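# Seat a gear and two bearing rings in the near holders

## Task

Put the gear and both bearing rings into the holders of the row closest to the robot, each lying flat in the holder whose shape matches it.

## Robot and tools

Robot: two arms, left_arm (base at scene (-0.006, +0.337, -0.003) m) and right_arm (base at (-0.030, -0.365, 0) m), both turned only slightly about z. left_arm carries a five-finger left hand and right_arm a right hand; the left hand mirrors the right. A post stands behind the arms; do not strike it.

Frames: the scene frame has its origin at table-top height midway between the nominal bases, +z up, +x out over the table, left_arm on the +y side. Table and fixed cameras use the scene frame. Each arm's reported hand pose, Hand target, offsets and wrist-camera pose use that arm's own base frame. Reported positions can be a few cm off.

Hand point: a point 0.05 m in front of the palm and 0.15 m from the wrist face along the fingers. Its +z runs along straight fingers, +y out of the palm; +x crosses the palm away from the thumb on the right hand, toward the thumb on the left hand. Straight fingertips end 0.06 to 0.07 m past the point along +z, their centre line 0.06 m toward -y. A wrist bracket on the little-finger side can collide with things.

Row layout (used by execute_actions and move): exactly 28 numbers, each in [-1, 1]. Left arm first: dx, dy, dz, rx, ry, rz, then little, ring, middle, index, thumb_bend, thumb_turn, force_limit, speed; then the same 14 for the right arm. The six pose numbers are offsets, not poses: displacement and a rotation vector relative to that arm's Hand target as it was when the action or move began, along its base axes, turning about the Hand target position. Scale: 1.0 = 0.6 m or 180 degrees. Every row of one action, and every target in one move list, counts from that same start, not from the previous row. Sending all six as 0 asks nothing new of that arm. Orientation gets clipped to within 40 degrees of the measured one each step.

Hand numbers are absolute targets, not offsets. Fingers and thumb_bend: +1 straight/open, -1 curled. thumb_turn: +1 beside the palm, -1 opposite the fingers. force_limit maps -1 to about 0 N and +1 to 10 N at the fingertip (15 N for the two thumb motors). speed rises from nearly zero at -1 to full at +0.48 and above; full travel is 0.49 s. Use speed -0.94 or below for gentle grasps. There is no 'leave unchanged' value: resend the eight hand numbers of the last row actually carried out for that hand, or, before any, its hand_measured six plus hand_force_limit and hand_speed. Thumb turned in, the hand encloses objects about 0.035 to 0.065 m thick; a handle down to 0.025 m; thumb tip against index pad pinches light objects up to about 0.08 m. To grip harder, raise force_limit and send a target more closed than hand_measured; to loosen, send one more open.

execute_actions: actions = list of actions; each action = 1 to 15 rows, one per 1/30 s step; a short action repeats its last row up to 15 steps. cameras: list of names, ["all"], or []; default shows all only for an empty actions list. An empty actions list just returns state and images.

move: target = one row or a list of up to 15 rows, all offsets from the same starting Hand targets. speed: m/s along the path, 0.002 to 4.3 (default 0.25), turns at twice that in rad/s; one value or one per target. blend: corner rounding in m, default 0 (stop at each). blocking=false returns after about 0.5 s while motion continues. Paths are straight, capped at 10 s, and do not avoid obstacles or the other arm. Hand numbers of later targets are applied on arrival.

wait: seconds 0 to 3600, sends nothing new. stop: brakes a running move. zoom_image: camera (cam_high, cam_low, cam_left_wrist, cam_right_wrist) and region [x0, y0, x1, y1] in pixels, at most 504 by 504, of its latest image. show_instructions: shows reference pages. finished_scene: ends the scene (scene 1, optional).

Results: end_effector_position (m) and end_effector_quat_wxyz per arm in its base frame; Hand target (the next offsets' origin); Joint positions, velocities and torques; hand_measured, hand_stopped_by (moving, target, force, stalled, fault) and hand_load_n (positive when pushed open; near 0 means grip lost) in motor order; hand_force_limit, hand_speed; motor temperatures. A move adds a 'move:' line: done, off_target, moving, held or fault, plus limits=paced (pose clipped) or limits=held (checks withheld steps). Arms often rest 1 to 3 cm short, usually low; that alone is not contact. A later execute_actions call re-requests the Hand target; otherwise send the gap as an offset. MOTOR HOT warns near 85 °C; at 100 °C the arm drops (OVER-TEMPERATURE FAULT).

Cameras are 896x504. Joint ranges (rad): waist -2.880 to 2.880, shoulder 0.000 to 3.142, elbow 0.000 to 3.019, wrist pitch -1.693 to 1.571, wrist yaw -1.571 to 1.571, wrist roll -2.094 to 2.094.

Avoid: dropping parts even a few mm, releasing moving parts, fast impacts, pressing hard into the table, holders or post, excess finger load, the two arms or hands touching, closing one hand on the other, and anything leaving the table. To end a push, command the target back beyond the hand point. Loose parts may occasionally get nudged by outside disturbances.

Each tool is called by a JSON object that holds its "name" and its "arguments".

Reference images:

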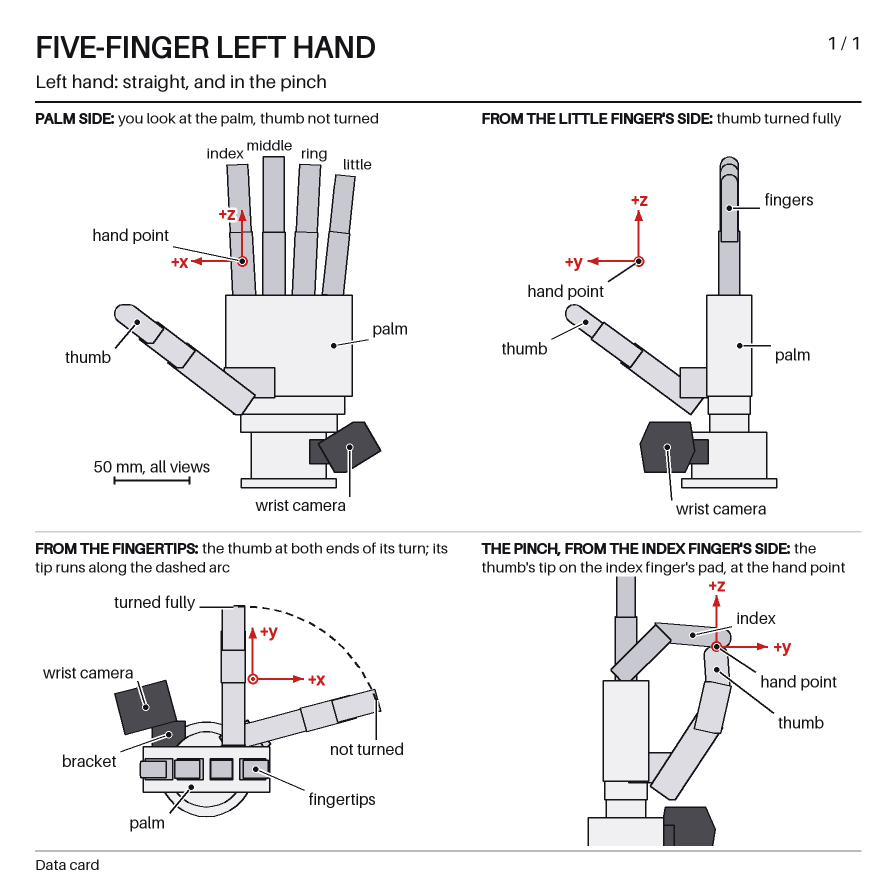

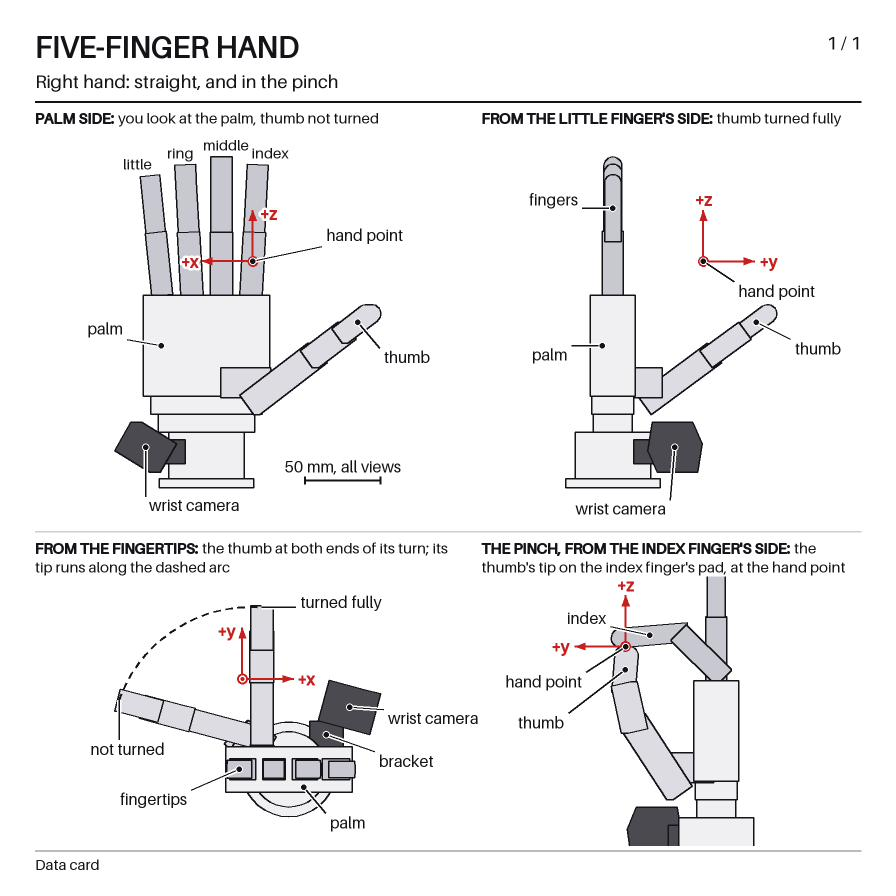

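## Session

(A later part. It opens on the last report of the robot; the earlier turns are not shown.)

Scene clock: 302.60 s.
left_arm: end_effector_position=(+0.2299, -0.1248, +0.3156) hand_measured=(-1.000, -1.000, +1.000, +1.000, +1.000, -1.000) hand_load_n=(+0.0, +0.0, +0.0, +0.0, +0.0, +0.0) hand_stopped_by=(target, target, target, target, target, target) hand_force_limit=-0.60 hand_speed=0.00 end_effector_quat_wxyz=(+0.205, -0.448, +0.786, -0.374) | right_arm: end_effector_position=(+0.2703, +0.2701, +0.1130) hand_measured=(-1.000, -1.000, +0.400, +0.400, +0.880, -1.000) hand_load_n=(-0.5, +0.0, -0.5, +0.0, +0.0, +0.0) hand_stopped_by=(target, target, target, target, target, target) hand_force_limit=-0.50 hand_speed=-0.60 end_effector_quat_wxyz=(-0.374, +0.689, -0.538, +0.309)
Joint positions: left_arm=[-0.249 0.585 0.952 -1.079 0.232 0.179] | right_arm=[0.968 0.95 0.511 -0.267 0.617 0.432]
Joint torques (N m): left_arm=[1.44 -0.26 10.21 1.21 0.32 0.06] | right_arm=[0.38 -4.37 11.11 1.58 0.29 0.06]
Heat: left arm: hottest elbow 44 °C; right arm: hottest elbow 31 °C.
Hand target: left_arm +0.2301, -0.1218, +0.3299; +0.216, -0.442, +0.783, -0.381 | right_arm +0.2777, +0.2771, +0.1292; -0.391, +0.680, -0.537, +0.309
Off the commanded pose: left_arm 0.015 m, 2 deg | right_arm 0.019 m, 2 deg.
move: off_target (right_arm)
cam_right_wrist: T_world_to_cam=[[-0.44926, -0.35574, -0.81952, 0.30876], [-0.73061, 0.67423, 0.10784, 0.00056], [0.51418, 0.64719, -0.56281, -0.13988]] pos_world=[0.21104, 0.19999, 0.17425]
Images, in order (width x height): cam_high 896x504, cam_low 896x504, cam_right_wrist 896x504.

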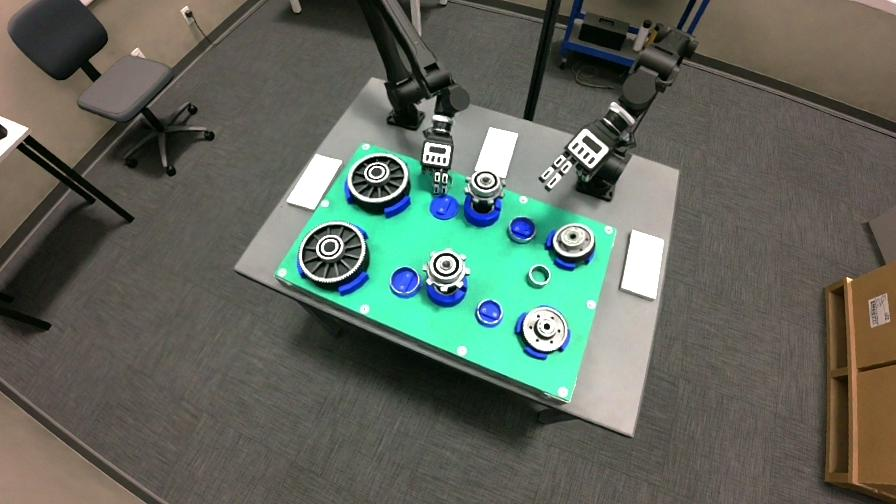

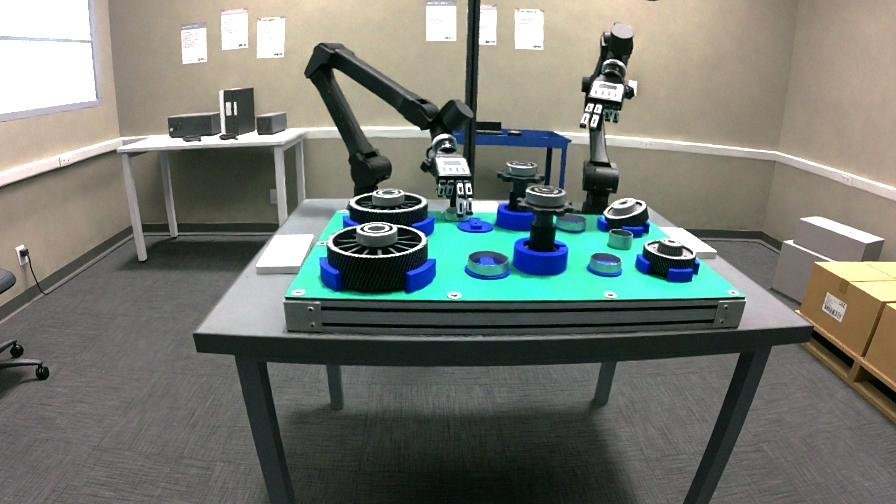

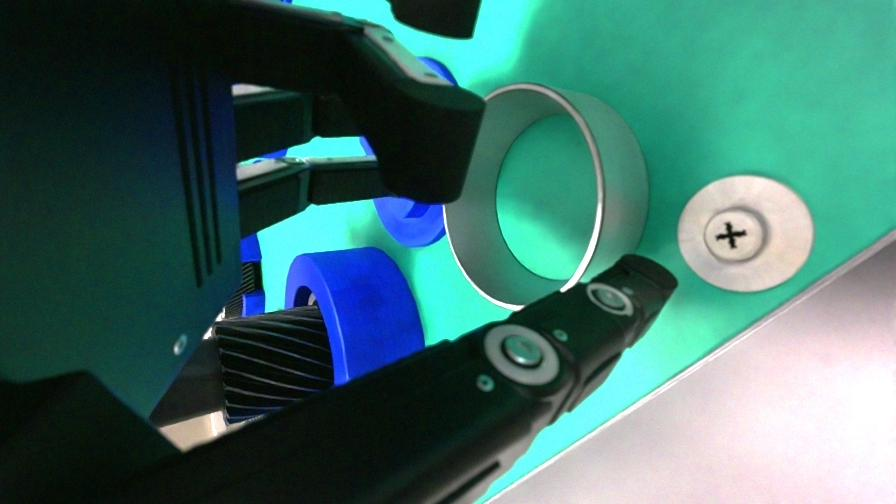

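{"name": "move", "arguments": {"target": [[0,0,0,0,0,0,-1,-1,1,1,1,-1,-0.6,0, -0.009,-0.009,0.06,0,0,0,-1,-1,0.4,0.4,0.9,-1,-0.5,-0.6],[0,0,0,0,0,0,-1,-1,1,1,1,-1,-0.6,0, -0.0173,-0.0185,-0.037,0,0,0,-1,-1,0.4,0.4,0.9,-1,-0.5,-0.6]], "cameras": ["cam_right_wrist","cam_low","cam_high"], "speed": 0.12, "blend": [0.003, 0]}}

{"name": "zoom_image", "arguments": {"camera": "cam_low", "region": [430, 150, 520, 245]}}

{"name": "zoom_image", "arguments": {"camera": "cam_high", "region": [400, 130, 500, 230]}}

Scene clock: 308.10 s.
left_arm: end_effector_position=(+0.2299, -0.1248, +0.3156) hand_measured=(-1.000, -1.000, +1.000, +1.000, +1.000, -1.000) hand_load_n=(+0.0, +0.5, +0.0, +0.0, +0.0, +0.0) hand_stopped_by=(target, target, target, target, target, target) hand_force_limit=-0.60 hand_speed=0.00 end_effector_quat_wxyz=(+0.205, -0.448, +0.786, -0.374) | right_arm: end_effector_position=(+0.2665, +0.2640, +0.1072) hand_measured=(-1.000, -1.000, +0.400, +0.400, +0.900, -1.000) hand_load_n=(+0.0, +0.0, +0.0, +0.0, +0.0, +0.0) hand_stopped_by=(target, target, target, target, target, target) hand_force_limit=-0.50 hand_speed=-0.60 end_effector_quat_wxyz=(-0.389, +0.681, -0.539, +0.308)
Joint positions: left_arm=[-0.249 0.585 0.952 -1.079 0.232 0.179] | right_arm=[0.968 0.919 0.461 -0.214 0.618 0.432]
Joint torques (N m): left_arm=[2.32 -0.5 10.24 0.92 0.26 -0.01] | right_arm=[1.08 -2.96 9.13 1.58 0.47 0.15]
Heat: left arm: hottest elbow 44 °C; right arm: hottest elbow 31 °C.
Hand target: left_arm +0.2301, -0.1218, +0.3299; +0.216, -0.442, +0.783, -0.381 | right_arm +0.2674, +0.2660, +0.1071; -0.391, +0.680, -0.537, +0.309
Off the commanded pose: left_arm 0.015 m, 2 deg | right_arm 0.002 m, 0 deg.
move: done
cam_right_wrist: T_world_to_cam=[[-0.43317, -0.33274, -0.83764, 0.29165], [-0.732, 0.67211, 0.11156, 0.00299], [0.52587, 0.66148, -0.53471, -0.1471]] pos_world=[0.20588, 0.19234, 0.16531]
Images, in order (width x height): cam_high 896x504, cam_low 896x504, cam_right_wrist 896x504.

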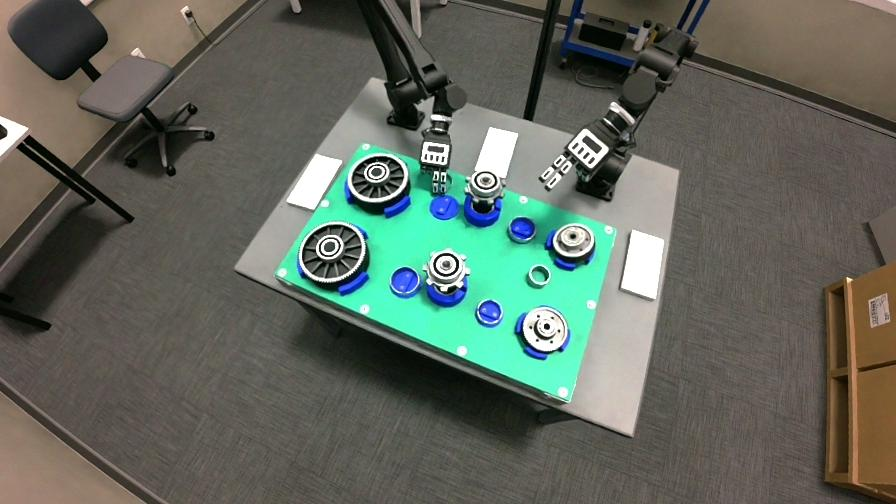

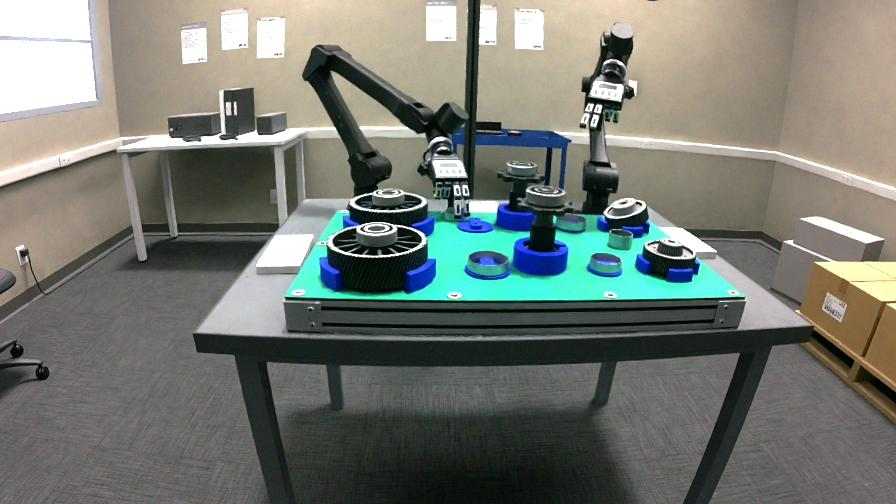

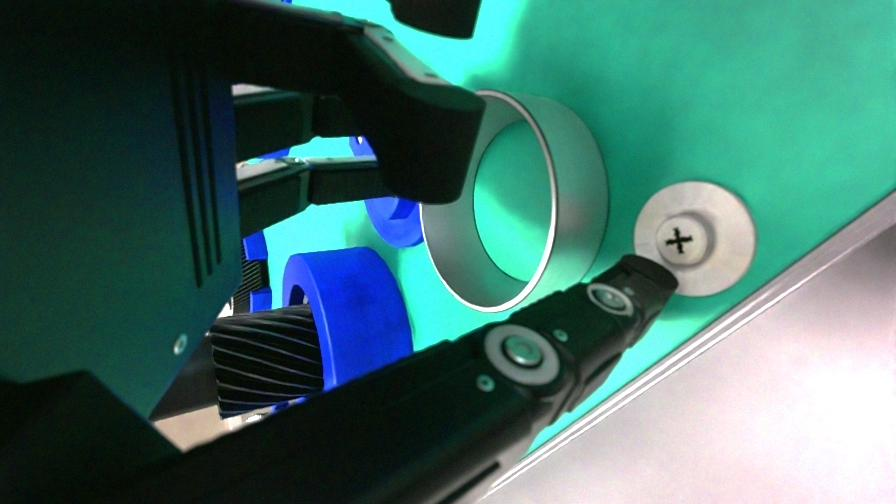

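Scaled by 5.305.

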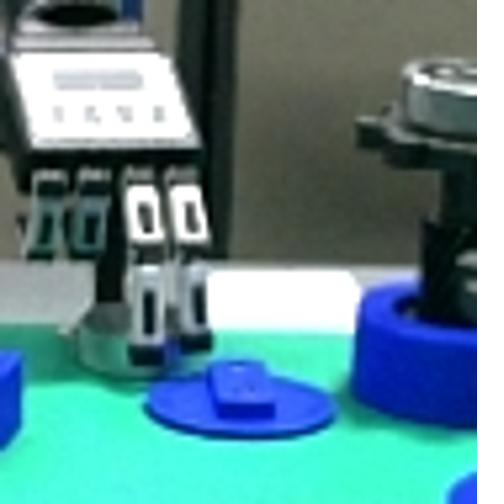

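Scaled by 5.040.

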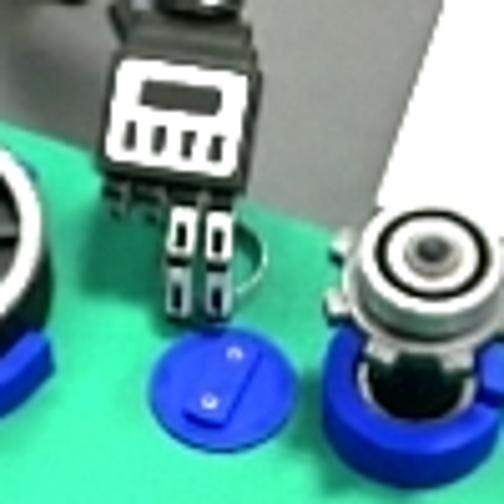

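{"name": "move", "arguments": {"target": [0,0,0,0,0,0,-1,-1,1,1,1,-1,-0.6,0, 0,0,0,0,0,0,-1,-1,0.1,0.1,0.6,-1,-0.5,-0.9], "cameras": ["cam_right_wrist","cam_low"], "speed": 0.12}}

{"name": "zoom_image", "arguments": {"camera": "cam_low", "region": [430, 150, 520, 245]}}

{"name": "zoom_image", "arguments": {"camera": "cam_right_wrist", "region": [340, 60, 720, 360]}}

Scene clock: 311.00 s.
left_arm: end_effector_position=(+0.2299, -0.1248, +0.3156) hand_measured=(-1.000, -1.000, +1.000, +1.000, +1.000, -1.000) hand_load_n=(+0.0, +0.0, +0.0, +0.0, +0.0, +0.0) hand_stopped_by=(target, target, target, target, target, target) hand_force_limit=-0.60 hand_speed=0.00 end_effector_quat_wxyz=(+0.205, -0.448, +0.786, -0.374) | right_arm: end_effector_position=(+0.2666, +0.2643, +0.1074) hand_measured=(-1.000, -1.000, +0.188, +0.178, +0.794, -1.000) hand_load_n=(+0.0, +0.0, +2.0, +4.0, +4.5, +0.0) hand_stopped_by=(target, target, force, force, force, target) hand_force_limit=-0.50 hand_speed=-0.90 end_effector_quat_wxyz=(-0.389, +0.680, -0.539, +0.308)
Joint positions: left_arm=[-0.249 0.585 0.952 -1.079 0.232 0.179] | right_arm=[0.968 0.919 0.461 -0.213 0.618 0.432]
Joint torques (N m): left_arm=[1.2 -1.49 10.4 0.85 0.25 0.09] | right_arm=[0.79 -2.84 9.14 1.42 0.47 0.14]
Heat: left arm: hottest elbow 44 °C; right arm: hottest elbow 31 °C.
Hand target: left_arm +0.2301, -0.1218, +0.3299; +0.216, -0.442, +0.783, -0.381 | right_arm +0.2674, +0.2660, +0.1071; -0.391, +0.680, -0.537, +0.309
Off the commanded pose: left_arm 0.015 m, 2 deg | right_arm 0.002 m, 0 deg.
move: done
cam_right_wrist: T_world_to_cam=[[-0.43241, -0.33168, -0.83846, 0.29171], [-0.7321, 0.67197, 0.11175, 0.00292], [0.52635, 0.66216, -0.53339, -0.14763]] pos_world=[0.20598, 0.19254, 0.16552]
Images, in order (width x height): cam_low 896x504, cam_right_wrist 896x504.

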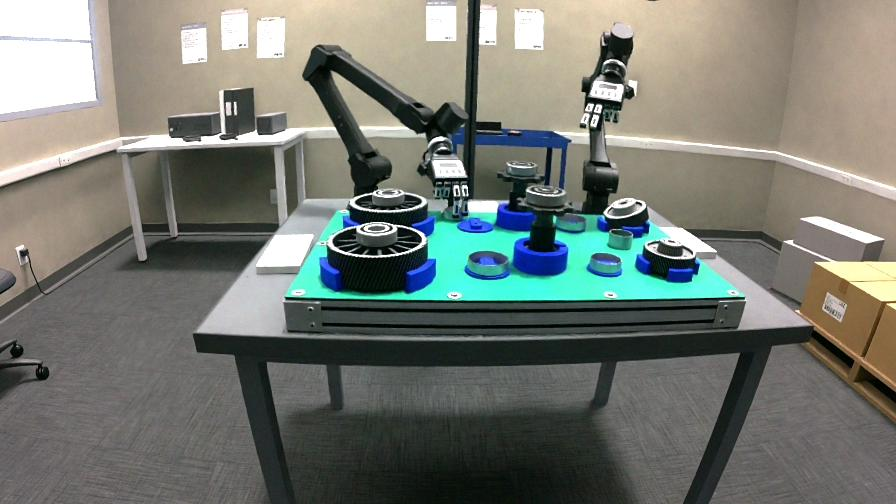

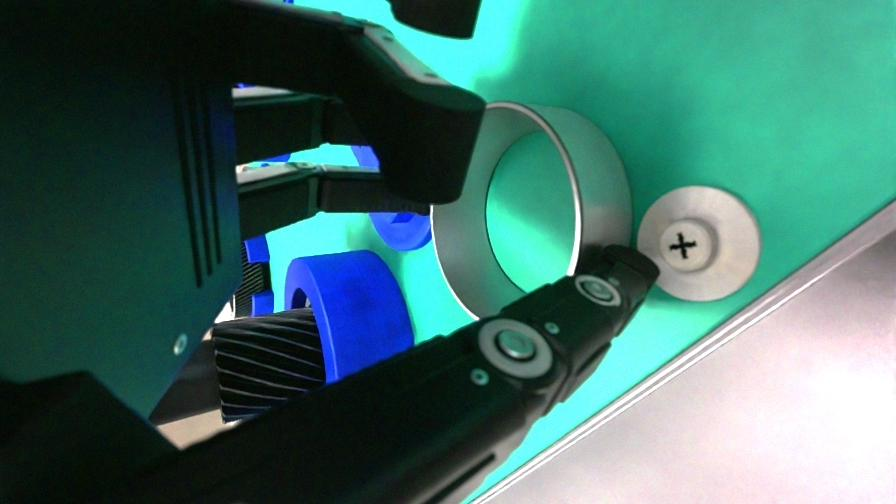

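Scaled by 5.305.

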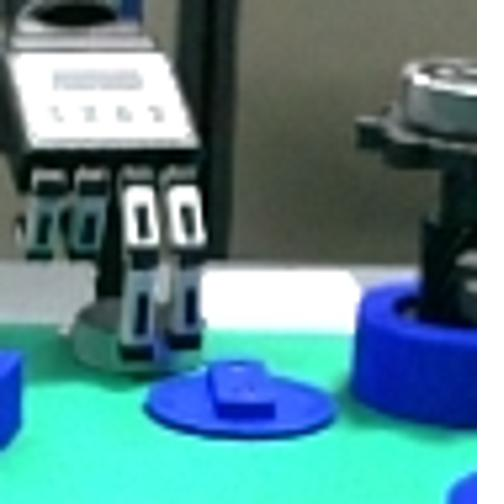

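Scaled by 1.326.

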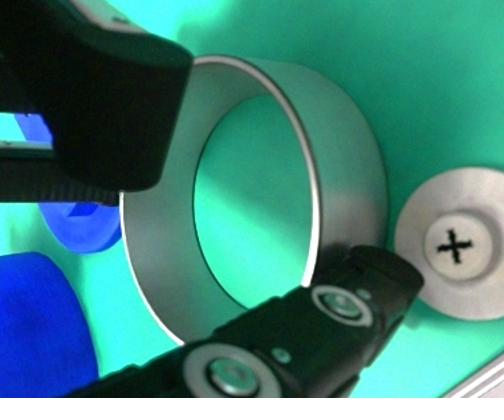

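{"name": "move", "arguments": {"target": [0,0,0,0,0,0,-1,-1,1,1,1,-1,-0.6,0, 0,0,0,0,0,0,-1,-1,-0.1,-0.1,0.4,-1,0.1,-0.94], "cameras": [], "speed": 0.12}}

{"name": "execute_actions", "arguments": {"actions": [[[0,0,0,0,0,0,-1,-1,1,1,1,-1,-0.6,0, 0,0,0.006,0,0,0,-1,-1,-0.1,-0.1,0.4,-1,0.1,-0.94],[0,0,0,0,0,0,-1,-1,1,1,1,-1,-0.6,0, 0,0,0.012,0,0,0,-1,-1,-0.1,-0.1,0.4,-1,0.1,-0.94],[0,0,0,0,0,0,-1,-1,1,1,1,-1,-0.6,0, 0.001,0.001,0.018,0,0,0,-1,-1,-0.1,-0.1,0.4,-1,0.1,-0.94],[0,0,0,0,0,0,-1,-1,1,1,1,-1,-0.6,0, 0.002,0.002,0.025,0,0,0,-1,-1,-0.1,-0.1,0.4,-1,0.1,-0.94],[0,0,0,0,0,0,-1,-1,1,1,1,-1,-0.6,0, 0.003,0.002,0.032,0,0,0,-1,-1,-0.1,-0.1,0.4,-1,0.1,-0.94],[0,0,0,0,0,0,-1,-1,1,1,1,-1,-0.6,0, 0.004,0.003,0.04,0,0,0,-1,-1,-0.1,-0.1,0.4,-1,0.1,-0.94],[0,0,0,0,0,0,-1,-1,1,1,1,-1,-0.6,0, 0.005,0.003,0.048,0,0,0,-1,-1,-0.1,-0.1,0.4,-1,0.1,-0.94],[0,0,0,0,0,0,-1,-1,1,1,1,-1,-0.6,0, 0.006,0.004,0.056,0,0,0,-1,-1,-0.1,-0.1,0.4,-1,0.1,-0.94],[0,0,0,0,0,0,-1,-1,1,1,1,-1,-0.6,0, 0.007,0.004,0.064,0,0,0,-1,-1,-0.1,-0.1,0.4,-1,0.1,-0.94]]], "cameras": ["cam_right_wrist","cam_low"]}}

Scene clock: 314.87 s.
left_arm: end_effector_position=(+0.2299, -0.1248, +0.3156) hand_measured=(-1.000, -1.000, +1.000, +1.000, +1.000, -1.000) hand_load_n=(+0.0, +0.0, +0.0, +0.0, +0.0, +0.0) hand_stopped_by=(target, target, target, target, target, target) hand_force_limit=-0.60 hand_speed=0.00 end_effector_quat_wxyz=(+0.205, -0.448, +0.786, -0.374) | right_arm: end_effector_position=(+0.2668, +0.2644, +0.1077) hand_measured=(-1.000, -1.000, +0.166, +0.164, +0.792, -1.000) hand_load_n=(+0.0, +0.0, +5.0, +5.0, +9.0, +0.5) hand_stopped_by=(target, target, force, force, force, target) hand_force_limit=0.10 hand_speed=-0.94 end_effector_quat_wxyz=(-0.390, +0.680, -0.539, +0.309)
Joint positions: left_arm=[-0.249 0.585 0.952 -1.079 0.232 0.179] | right_arm=[0.968 0.919 0.461 -0.212 0.619 0.432]
Joint torques (N m): left_arm=[1.73 -0.15 10.36 0.95 0.24 0.07] | right_arm=[1.32 -2.37 9.05 1.48 0.43 0.14]
Heat: left arm: hottest elbow 44 °C; right arm: hottest elbow 31 °C.
Hand target: left_arm +0.2301, -0.1218, +0.3299; +0.216, -0.442, +0.783, -0.381 | right_arm +0.2674, +0.2660, +0.1071; -0.391, +0.680, -0.537, +0.309
Off the commanded pose: left_arm 0.015 m, 2 deg | right_arm 0.002 m, 0 deg.
move: done

Scene clock: 315.63 s.
left_arm: end_effector_position=(+0.2299, -0.1248, +0.3156) hand_measured=(-1.000, -1.000, +1.000, +1.000, +1.000, -1.000) hand_load_n=(+0.0, +0.0, +0.0, +0.0, +0.0, +0.0) hand_stopped_by=(target, target, target, target, target, target) hand_force_limit=-0.60 hand_speed=0.00 end_effector_quat_wxyz=(+0.205, -0.448, +0.786, -0.374) | right_arm: end_effector_position=(+0.2622, +0.2577, +0.1207) hand_measured=(-1.000, -1.000, +0.166, +0.164, +0.788, -1.000) hand_load_n=(+0.0, +0.0, +0.0, +0.0, +0.0, +0.5) hand_stopped_by=(target, target, force, force, force, target) hand_force_limit=0.10 hand_speed=-0.94 end_effector_quat_wxyz=(-0.375, +0.688, -0.539, +0.309)
Joint positions: left_arm=[-0.249 0.585 0.952 -1.079 0.232 0.179] | right_arm=[0.967 0.881 0.498 -0.321 0.617 0.432]
Joint torques (N m): left_arm=[1.03 -1.32 10.35 1.14 0.23 0.04] | right_arm=[0.85 -3.55 13.64 0.8 0.27 0.03]
Heat: left arm: hottest elbow 44 °C; right arm: hottest elbow 31 °C.
Hand target: left_arm +0.2301, -0.1218, +0.3299; +0.216, -0.442, +0.783, -0.381 | right_arm +0.2716, +0.2684, +0.1454; -0.391, +0.680, -0.537, +0.309
Off the commanded pose: left_arm 0.015 m, 2 deg | right_arm 0.029 m, 2 deg.
Step readings (end_effector_position of left_arm | right_arm):
0: (+0.2299, -0.1248, +0.3156) | (+0.2668, +0.2644, +0.1077)
1: (+0.2299, -0.1248, +0.3156) | (+0.2668, +0.2644, +0.1077)
2: (+0.2299, -0.1248, +0.3156) | (+0.2667, +0.2642, +0.1075)
4: (+0.2299, -0.1248, +0.3156) | (+0.2659, +0.2630, +0.1069)
8: (+0.2299, -0.1248, +0.3156) | (+0.2648, +0.2607, +0.1124)
15: (+0.2299, -0.1248, +0.3156) | (+0.2628, +0.2585, +0.1216)
cam_right_wrist: T_world_to_cam=[[-0.44856, -0.35409, -0.82062, 0.30657], [-0.73005, 0.67482, 0.10788, 0.00187], [0.51557, 0.64748, -0.5612, -0.12387]] pos_world=[0.20275, 0.18749, 0.18185]
Images, in order (width x height): cam_low 896x504, cam_right_wrist 896x504.

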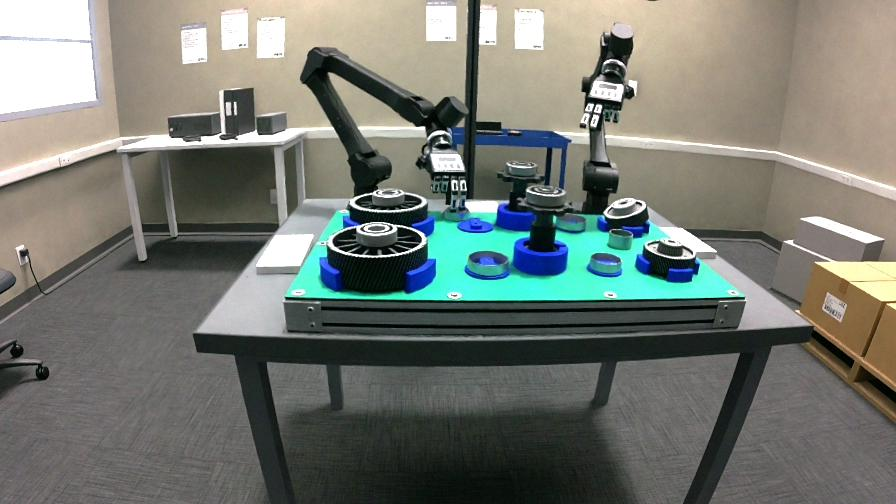

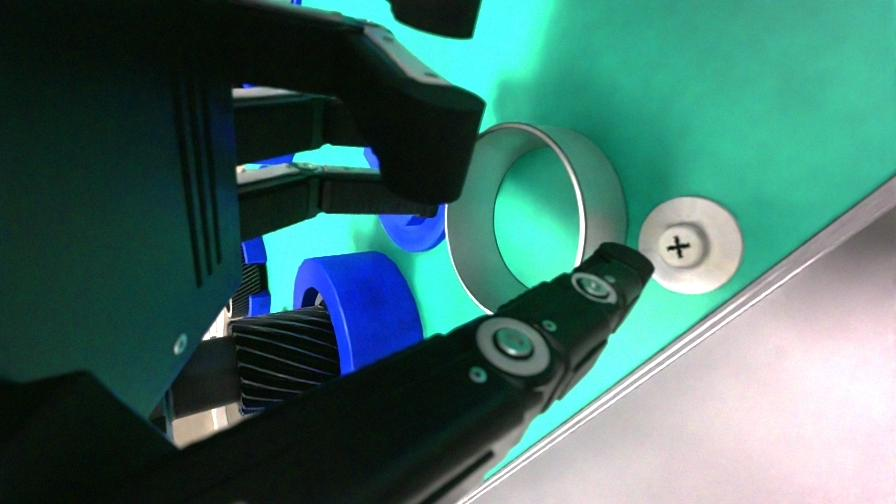

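{"name": "move", "arguments": {"target": [[0,0,0,0,0,0,-1,-1,1,1,1,-1,-0.6,0, -0.0073,-0.002,0.03,-0.0024,0.0108,0,-1,-1,0.4,0.4,0.92,-1,-0.5,-0.6],[0,0,0,0,0,0,-1,-1,1,1,1,-1,-0.6,0, -0.0073,-0.002,-0.073,-0.0024,0.0108,0,-1,-1,0.4,0.4,0.92,-1,-0.5,-0.6]], "cameras": ["cam_right_wrist","cam_low"], "speed": 0.12, "blend": [0.003, 0]}}

{"name": "zoom_image", "arguments": {"camera": "cam_low", "region": [430, 150, 520, 245]}}

Scene clock: 332.50 s.
left_arm: end_effector_position=(+0.2299, -0.1248, +0.3156) hand_measured=(-1.000, -1.000, +1.000, +1.000, +1.000, -1.000) hand_load_n=(+0.0, +0.0, +0.0, +0.0, +0.0, +0.0) hand_stopped_by=(target, target, target, target, target, target) hand_force_limit=-0.60 hand_speed=0.00 end_effector_quat_wxyz=(+0.205, -0.448, +0.786, -0.374) | right_arm: end_effector_position=(+0.2643, +0.2671, +0.1026) hand_measured=(-1.000, -1.000, +0.400, +0.400, +0.920, -1.000) hand_load_n=(+0.0, +0.0, +0.0, +0.0, +0.0, +0.0) hand_stopped_by=(target, target, target, target, target, target) hand_force_limit=-0.50 hand_speed=-0.60 end_effector_quat_wxyz=(-0.377, +0.692, -0.538, +0.301)
Joint positions: left_arm=[-0.249 0.585 0.952 -1.079 0.232 0.179] | right_arm=[0.967 0.941 0.477 -0.239 0.599 0.434]
Joint torques (N m): left_arm=[1.73 -1.67 10.33 1.25 0.3 0] | right_arm=[0.85 -3.55 8.91 1.37 0.31 0.27]
Heat: left arm: hottest elbow 44 °C; right arm: hottest elbow 32 °C.
Hand target: left_arm +0.2301, -0.1218, +0.3299; +0.216, -0.442, +0.783, -0.381 | right_arm +0.2672, +0.2672, +0.1016; -0.380, +0.687, -0.542, +0.300
Off the commanded pose: left_arm 0.015 m, 2 deg | right_arm 0.003 m, 1 deg.
move: done
cam_right_wrist: T_world_to_cam=[[-0.45201, -0.35223, -0.81952, 0.29629], [-0.73747, 0.66442, 0.12118, 0.00248], [0.50182, 0.65915, -0.56009, -0.1408]] pos_world=[0.20641, 0.19553, 0.16365]
Images, in order (width x height): cam_low 896x504, cam_right_wrist 896x504.

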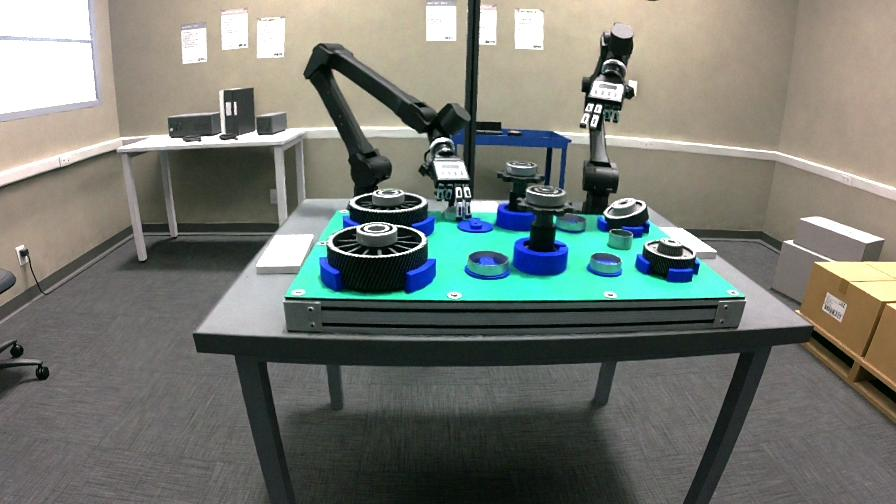

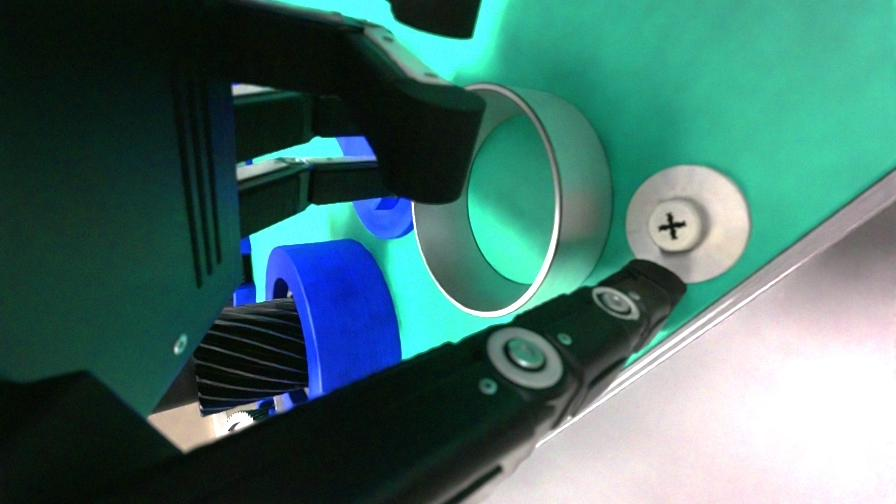

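Scaled by 5.305.

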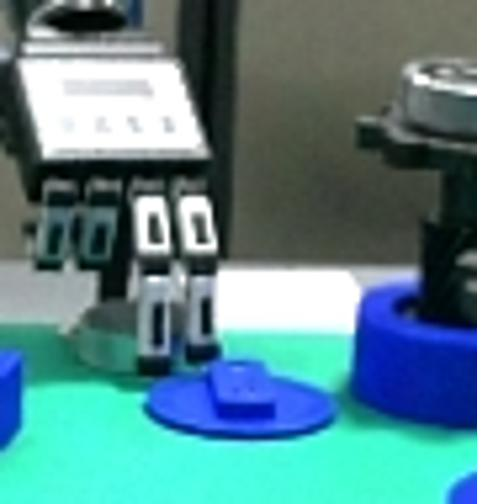

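{"name": "move", "arguments": {"target": [[0,0,0,0,0,0,-1,-1,1,1,1,-1,-0.6,0, 0,0,0,0,0,0,-1,-1,0.05,0.05,0.6,-1,-0.5,-0.9]], "cameras": ["cam_right_wrist","cam_low"], "speed": 0.12}}

{"name": "zoom_image", "arguments": {"camera": "cam_low", "region": [430, 150, 520, 245]}}

Scene clock: 338.10 s.
left_arm: end_effector_position=(+0.2299, -0.1248, +0.3156) hand_measured=(-1.000, -1.000, +1.000, +1.000, +1.000, -1.000) hand_load_n=(+0.0, +0.0, +0.0, +0.0, +0.0, +0.0) hand_stopped_by=(target, target, target, target, target, target) hand_force_limit=-0.60 hand_speed=0.00 end_effector_quat_wxyz=(+0.205, -0.448, +0.786, -0.374) | right_arm: end_effector_position=(+0.2645, +0.2671, +0.1028) hand_measured=(-1.000, -1.000, +0.178, +0.170, +0.804, -1.000) hand_load_n=(+0.0, +0.5, +3.0, +3.0, +5.0, +0.5) hand_stopped_by=(target, target, force, force, force, target) hand_force_limit=-0.50 hand_speed=-0.90 end_effector_quat_wxyz=(-0.378, +0.691, -0.538, +0.301)
Joint positions: left_arm=[-0.249 0.585 0.952 -1.079 0.232 0.179] | right_arm=[0.967 0.941 0.477 -0.239 0.599 0.434]
Joint torques (N m): left_arm=[1.85 -0.85 10.25 0.94 0.26 0.02] | right_arm=[0.79 -2.67 8.77 1.42 0.3 0.25]
Heat: left arm: hottest elbow 44 °C; right arm: hottest elbow 31 °C.
Hand target: left_arm +0.2301, -0.1218, +0.3299; +0.216, -0.442, +0.783, -0.381 | right_arm +0.2672, +0.2671, +0.1016; -0.380, +0.687, -0.542, +0.300
Off the commanded pose: left_arm 0.015 m, 2 deg | right_arm 0.003 m, 1 deg.
move: done
cam_right_wrist: T_world_to_cam=[[-0.4518, -0.35155, -0.81993, 0.29634], [-0.73727, 0.66462, 0.1213, 0.00238], [0.5023, 0.65932, -0.55946, -0.1411]] pos_world=[0.20651, 0.19563, 0.16375]
Images, in order (width x height): cam_low 896x504, cam_right_wrist 896x504.

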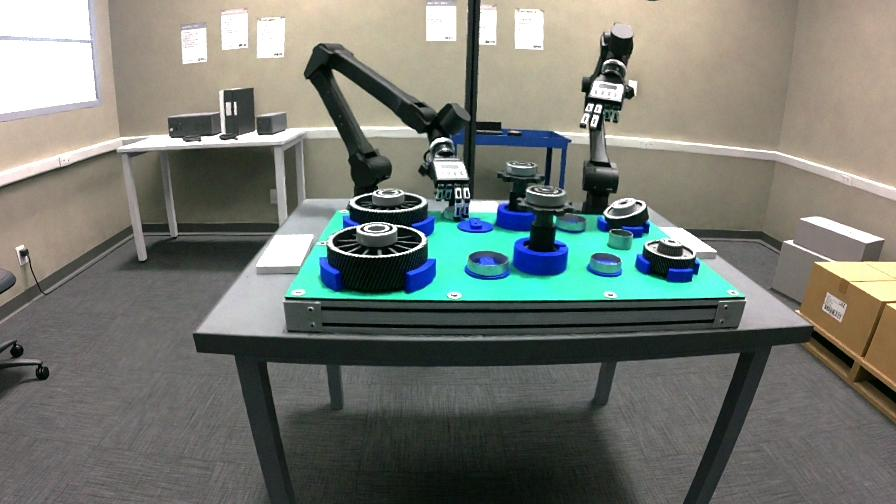

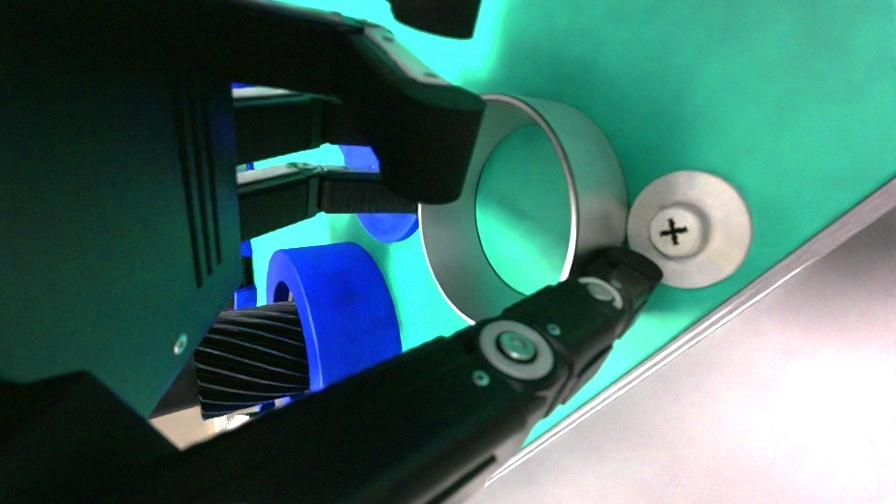

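Scaled by 5.305.

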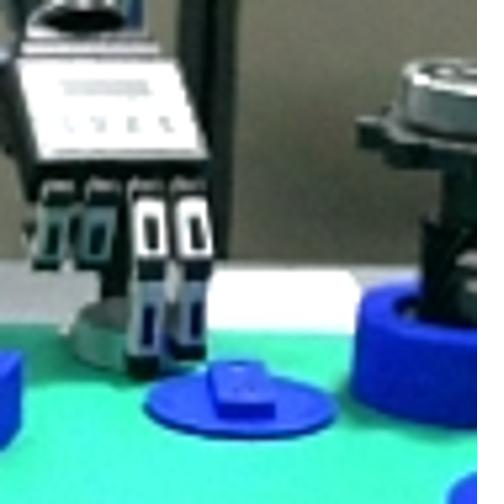

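{"name": "move", "arguments": {"target": [[0,0,0,0,0,0,-1,-1,1,1,1,-1,-0.6,0, 0,0,0,0,0,0,-1,-1,-0.05,-0.05,0.5,-1,-0.15,-0.94]], "cameras": [], "speed": 0.12}}

{"name": "execute_actions", "arguments": {"actions": [[[0,0,0,0,0,0,-1,-1,1,1,1,-1,-0.6,0, 0,0,0.006,0,0,0,-1,-1,-0.05,-0.05,0.5,-1,-0.15,-0.94],[0,0,0,0,0,0,-1,-1,1,1,1,-1,-0.6,0, 0,0,0.012,0,0,0,-1,-1,-0.05,-0.05,0.5,-1,-0.15,-0.94],[0,0,0,0,0,0,-1,-1,1,1,1,-1,-0.6,0, 0.001,0.001,0.018,0,0,0,-1,-1,-0.05,-0.05,0.5,-1,-0.15,-0.94],[0,0,0,0,0,0,-1,-1,1,1,1,-1,-0.6,0, 0.002,0.002,0.025,0,0,0,-1,-1,-0.05,-0.05,0.5,-1,-0.15,-0.94],[0,0,0,0,0,0,-1,-1,1,1,1,-1,-0.6,0, 0.003,0.002,0.032,0,0,0,-1,-1,-0.05,-0.05,0.5,-1,-0.15,-0.94],[0,0,0,0,0,0,-1,-1,1,1,1,-1,-0.6,0, 0.004,0.003,0.04,0,0,0,-1,-1,-0.05,-0.05,0.5,-1,-0.15,-0.94],[0,0,0,0,0,0,-1,-1,1,1,1,-1,-0.6,0, 0.005,0.003,0.044,0,0,0,-1,-1,-0.05,-0.05,0.5,-1,-0.15,-0.94]]], "cameras": ["cam_right_wrist","cam_low"]}}

{"name": "zoom_image", "arguments": {"camera": "cam_low", "region": [430, 150, 520, 245]}}

Scene clock: 342.30 s.
left_arm: end_effector_position=(+0.2299, -0.1248, +0.3156) hand_measured=(-1.000, -1.000, +1.000, +1.000, +1.000, -1.000) hand_load_n=(+0.0, +0.0, +0.0, +0.0, +0.5, +0.0) hand_stopped_by=(target, target, target, target, target, target) hand_force_limit=-0.60 hand_speed=0.00 end_effector_quat_wxyz=(+0.205, -0.448, +0.786, -0.374) | right_arm: end_effector_position=(+0.2647, +0.2674, +0.1030) hand_measured=(-1.000, -1.000, +0.168, +0.160, +0.804, -1.000) hand_load_n=(+0.0, +0.0, +4.5, +4.5, +7.0, +0.5) hand_stopped_by=(target, target, force, force, force, target) hand_force_limit=-0.15 hand_speed=-0.94 end_effector_quat_wxyz=(-0.378, +0.691, -0.538, +0.301)
Joint positions: left_arm=[-0.249 0.585 0.952 -1.079 0.232 0.179] | right_arm=[0.967 0.941 0.477 -0.237 0.599 0.434]
Joint torques (N m): left_arm=[1.67 -1.44 10.5 1.16 0.26 0.05] | right_arm=[0.91 -2.96 9.09 1.57 0.29 0.26]
Heat: left arm: hottest elbow 44 °C; right arm: hottest elbow 31 °C.
Hand target: left_arm +0.2301, -0.1218, +0.3299; +0.216, -0.442, +0.783, -0.381 | right_arm +0.2672, +0.2672, +0.1016; -0.380, +0.687, -0.542, +0.300
Off the commanded pose: left_arm 0.015 m, 2 deg | right_arm 0.003 m, 1 deg.
move: done

Scene clock: 343.00 s.
left_arm: end_effector_position=(+0.2299, -0.1248, +0.3156) hand_measured=(-1.000, -1.000, +1.000, +1.000, +1.000, -1.000) hand_load_n=(+0.0, +0.0, +0.0, +0.0, +0.0, +0.0) hand_stopped_by=(target, target, target, target, target, target) hand_force_limit=-0.60 hand_speed=0.00 end_effector_quat_wxyz=(+0.205, -0.448, +0.786, -0.374) | right_arm: end_effector_position=(+0.2621, +0.2596, +0.1071) hand_measured=(-1.000, -1.000, +0.168, +0.160, +0.804, -1.000) hand_load_n=(+0.0, +0.0, +2.5, +5.5, +6.5, +0.0) hand_stopped_by=(target, target, force, force, force, target) hand_force_limit=-0.15 hand_speed=-0.94 end_effector_quat_wxyz=(-0.364, +0.696, -0.541, +0.301)
Joint positions: left_arm=[-0.249 0.585 0.952 -1.079 0.232 0.179] | right_arm=[0.958 0.919 0.493 -0.307 0.595 0.438]
Joint torques (N m): left_arm=[1.73 -0.91 10.28 0.98 0.28 0.08] | right_arm=[0.5 -4.48 12.9 0.91 0.29 0.15]
Heat: left arm: hottest elbow 44 °C; right arm: hottest elbow 31 °C.
Hand target: left_arm +0.2301, -0.1218, +0.3299; +0.216, -0.442, +0.783, -0.381 | right_arm +0.2702, +0.2689, +0.1280; -0.380, +0.687, -0.542, +0.300
Off the commanded pose: left_arm 0.015 m, 2 deg | right_arm 0.024 m, 2 deg.
Step readings (end_effector_position of left_arm | right_arm):
0: (+0.2299, -0.1248, +0.3156) | (+0.2647, +0.2674, +0.1030)
1: (+0.2299, -0.1248, +0.3156) | (+0.2647, +0.2674, +0.1030)
2: (+0.2299, -0.1248, +0.3156) | (+0.2646, +0.2672, +0.1028)
4: (+0.2299, -0.1248, +0.3156) | (+0.2642, +0.2666, +0.1023)
8: (+0.2299, -0.1248, +0.3156) | (+0.2647, +0.2631, +0.1071)
15: (+0.2299, -0.1248, +0.3156) | (+0.2623, +0.2599, +0.1074)
cam_right_wrist: T_world_to_cam=[[-0.47063, -0.36369, -0.80389, 0.30255], [-0.72953, 0.67286, 0.12268, 0.00077], [0.49629, 0.64419, -0.58199, -0.1246]] pos_world=[0.20479, 0.18978, 0.1706]
Images, in order (width x height): cam_low 896x504, cam_right_wrist 896x504.

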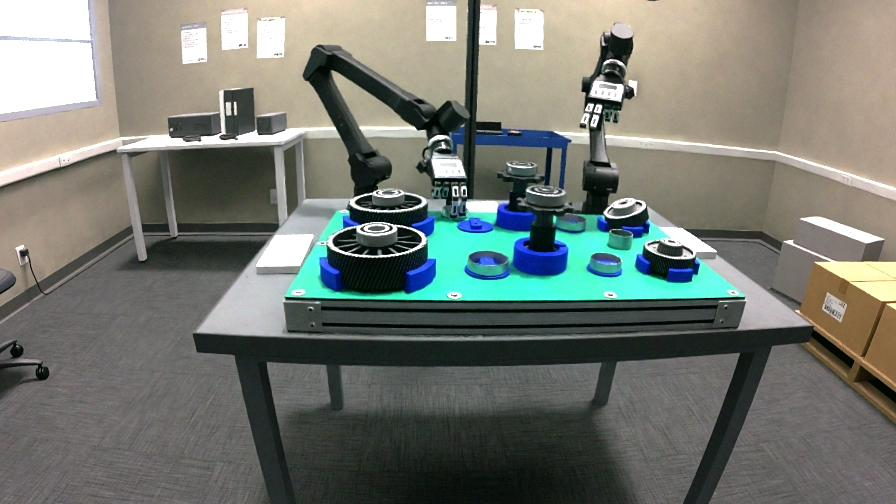

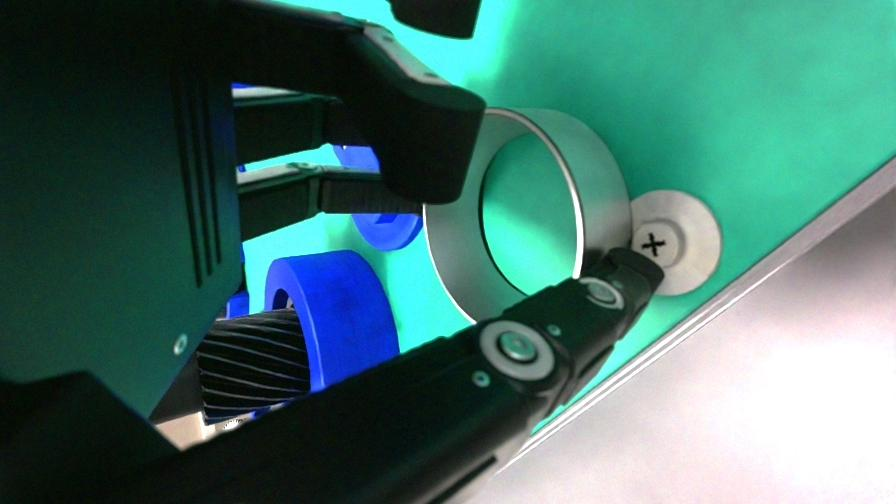

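Scaled by 5.305.

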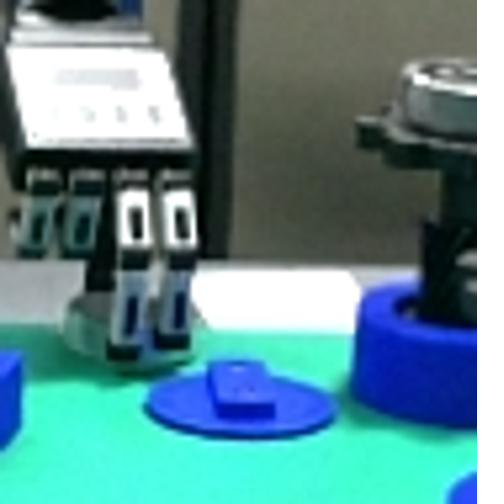

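{"name": "execute_actions", "arguments": {"actions": [[[0,0,0,0,0,0,-1,-1,1,1,1,-1,-0.6,0, 0,0,0.005,0,0,0,-1,-1,-0.05,-0.05,0.5,-1,-0.15,-0.94],[0,0,0,0,0,0,-1,-1,1,1,1,-1,-0.6,0, 0,0,0.01,0,0,0,-1,-1,-0.05,-0.05,0.5,-1,-0.15,-0.94],[0,0,0,0,0,0,-1,-1,1,1,1,-1,-0.6,0, 0,0,0.015,0,0,0,-1,-1,-0.05,-0.05,0.5,-1,-0.15,-0.94],[0,0,0,0,0,0,-1,-1,1,1,1,-1,-0.6,0, 0,0,0.02,0,0,0,-1,-1,-0.05,-0.05,0.5,-1,-0.15,-0.94],[0,0,0,0,0,0,-1,-1,1,1,1,-1,-0.6,0, 0,0,0.025,0,0,0,-1,-1,-0.05,-0.05,0.5,-1,-0.15,-0.94],[0,0,0,0,0,0,-1,-1,1,1,1,-1,-0.6,0, 0,0,0.03,0,0,0,-1,-1,-0.05,-0.05,0.5,-1,-0.15,-0.94],[0,0,0,0,0,0,-1,-1,1,1,1,-1,-0.6,0, 0,0,0.035,0,0,0,-1,-1,-0.05,-0.05,0.5,-1,-0.15,-0.94],[0,0,0,0,0,0,-1,-1,1,1,1,-1,-0.6,0, 0,0,0.04,0,0,0,-1,-1,-0.05,-0.05,0.5,-1,-0.15,-0.94]]], "cameras": ["cam_right_wrist","cam_low"]}}

{"name": "zoom_image", "arguments": {"camera": "cam_low", "region": [430, 150, 520, 245]}}

Scene clock: 346.80 s.
left_arm: end_effector_position=(+0.2299, -0.1248, +0.3156) hand_measured=(-1.000, -1.000, +1.000, +1.000, +1.000, -1.000) hand_load_n=(+0.0, +0.0, +0.0, +0.0, +0.0, +0.0) hand_stopped_by=(target, target, target, target, target, target) hand_force_limit=-0.60 hand_speed=0.00 end_effector_quat_wxyz=(+0.205, -0.448, +0.786, -0.374) | right_arm: end_effector_position=(+0.2575, +0.2533, +0.1173) hand_measured=(-1.000, -1.000, +0.168, +0.160, +0.804, -1.000) hand_load_n=(+0.0, +0.0, +1.5, +6.0, +6.5, +0.0) hand_stopped_by=(target, target, force, force, force, target) hand_force_limit=-0.15 hand_speed=-0.94 end_effector_quat_wxyz=(-0.351, +0.703, -0.540, +0.301)
Joint positions: left_arm=[-0.249 0.585 0.952 -1.079 0.232 0.179] | right_arm=[0.958 0.889 0.522 -0.396 0.594 0.438]
Joint torques (N m): left_arm=[1.14 -0.73 10.19 1.1 0.26 0.02] | right_arm=[0.97 -3.9 14.9 0.64 0.33 0.15]
Heat: left arm: hottest elbow 44 °C; right arm: hottest elbow 31 °C.
Hand target: left_arm +0.2301, -0.1218, +0.3299; +0.216, -0.442, +0.783, -0.381 | right_arm +0.2702, +0.2691, +0.1521; -0.380, +0.687, -0.542, +0.300
Off the commanded pose: left_arm 0.015 m, 2 deg | right_arm 0.040 m, 4 deg.
Step readings (end_effector_position of left_arm | right_arm):
0: (+0.2299, -0.1248, +0.3156) | (+0.2621, +0.2596, +0.1071)
1: (+0.2299, -0.1248, +0.3156) | (+0.2619, +0.2593, +0.1069)
2: (+0.2299, -0.1248, +0.3156) | (+0.2614, +0.2586, +0.1066)
4: (+0.2299, -0.1248, +0.3156) | (+0.2611, +0.2581, +0.1081)
8: (+0.2299, -0.1248, +0.3156) | (+0.2597, +0.2563, +0.1143)
15: (+0.2299, -0.1248, +0.3156) | (+0.2577, +0.2536, +0.1177)
cam_right_wrist: T_world_to_cam=[[-0.48466, -0.38357, -0.78612, 0.31285], [-0.72773, 0.67544, 0.1191, -0.00031], [0.48529, 0.6298, -0.60649, -0.10293]] pos_world=[0.20135, 0.18503, 0.18355]
Images, in order (width x height): cam_low 896x504, cam_right_wrist 896x504.

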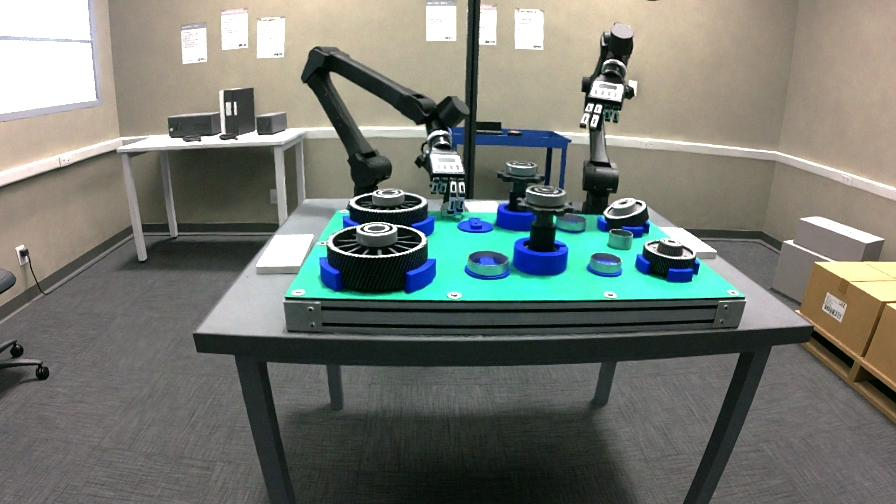

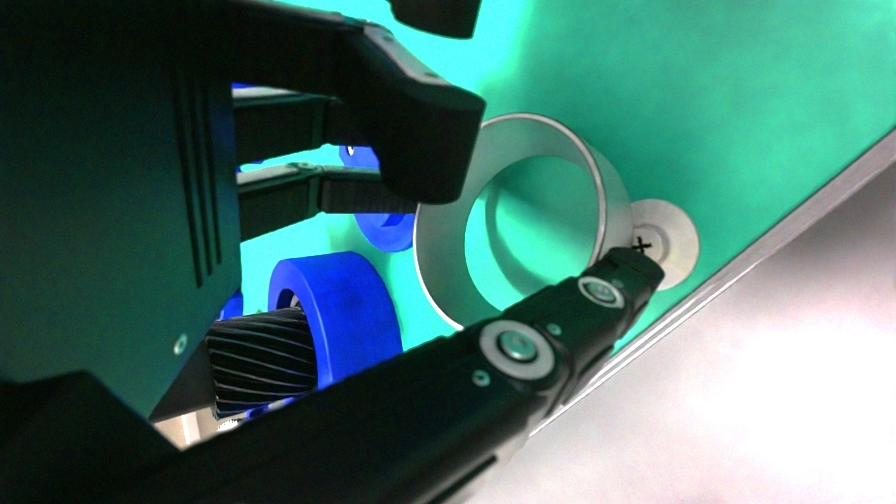

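Scaled by 5.305.

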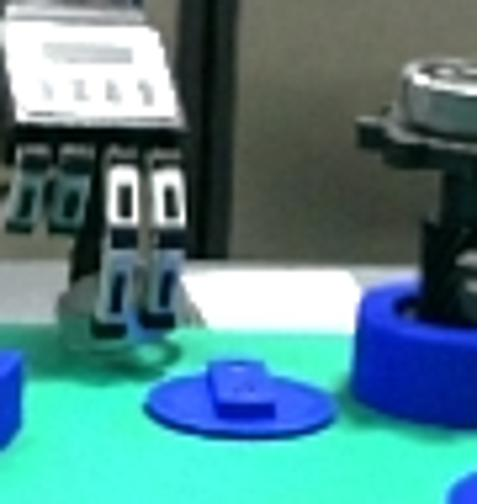

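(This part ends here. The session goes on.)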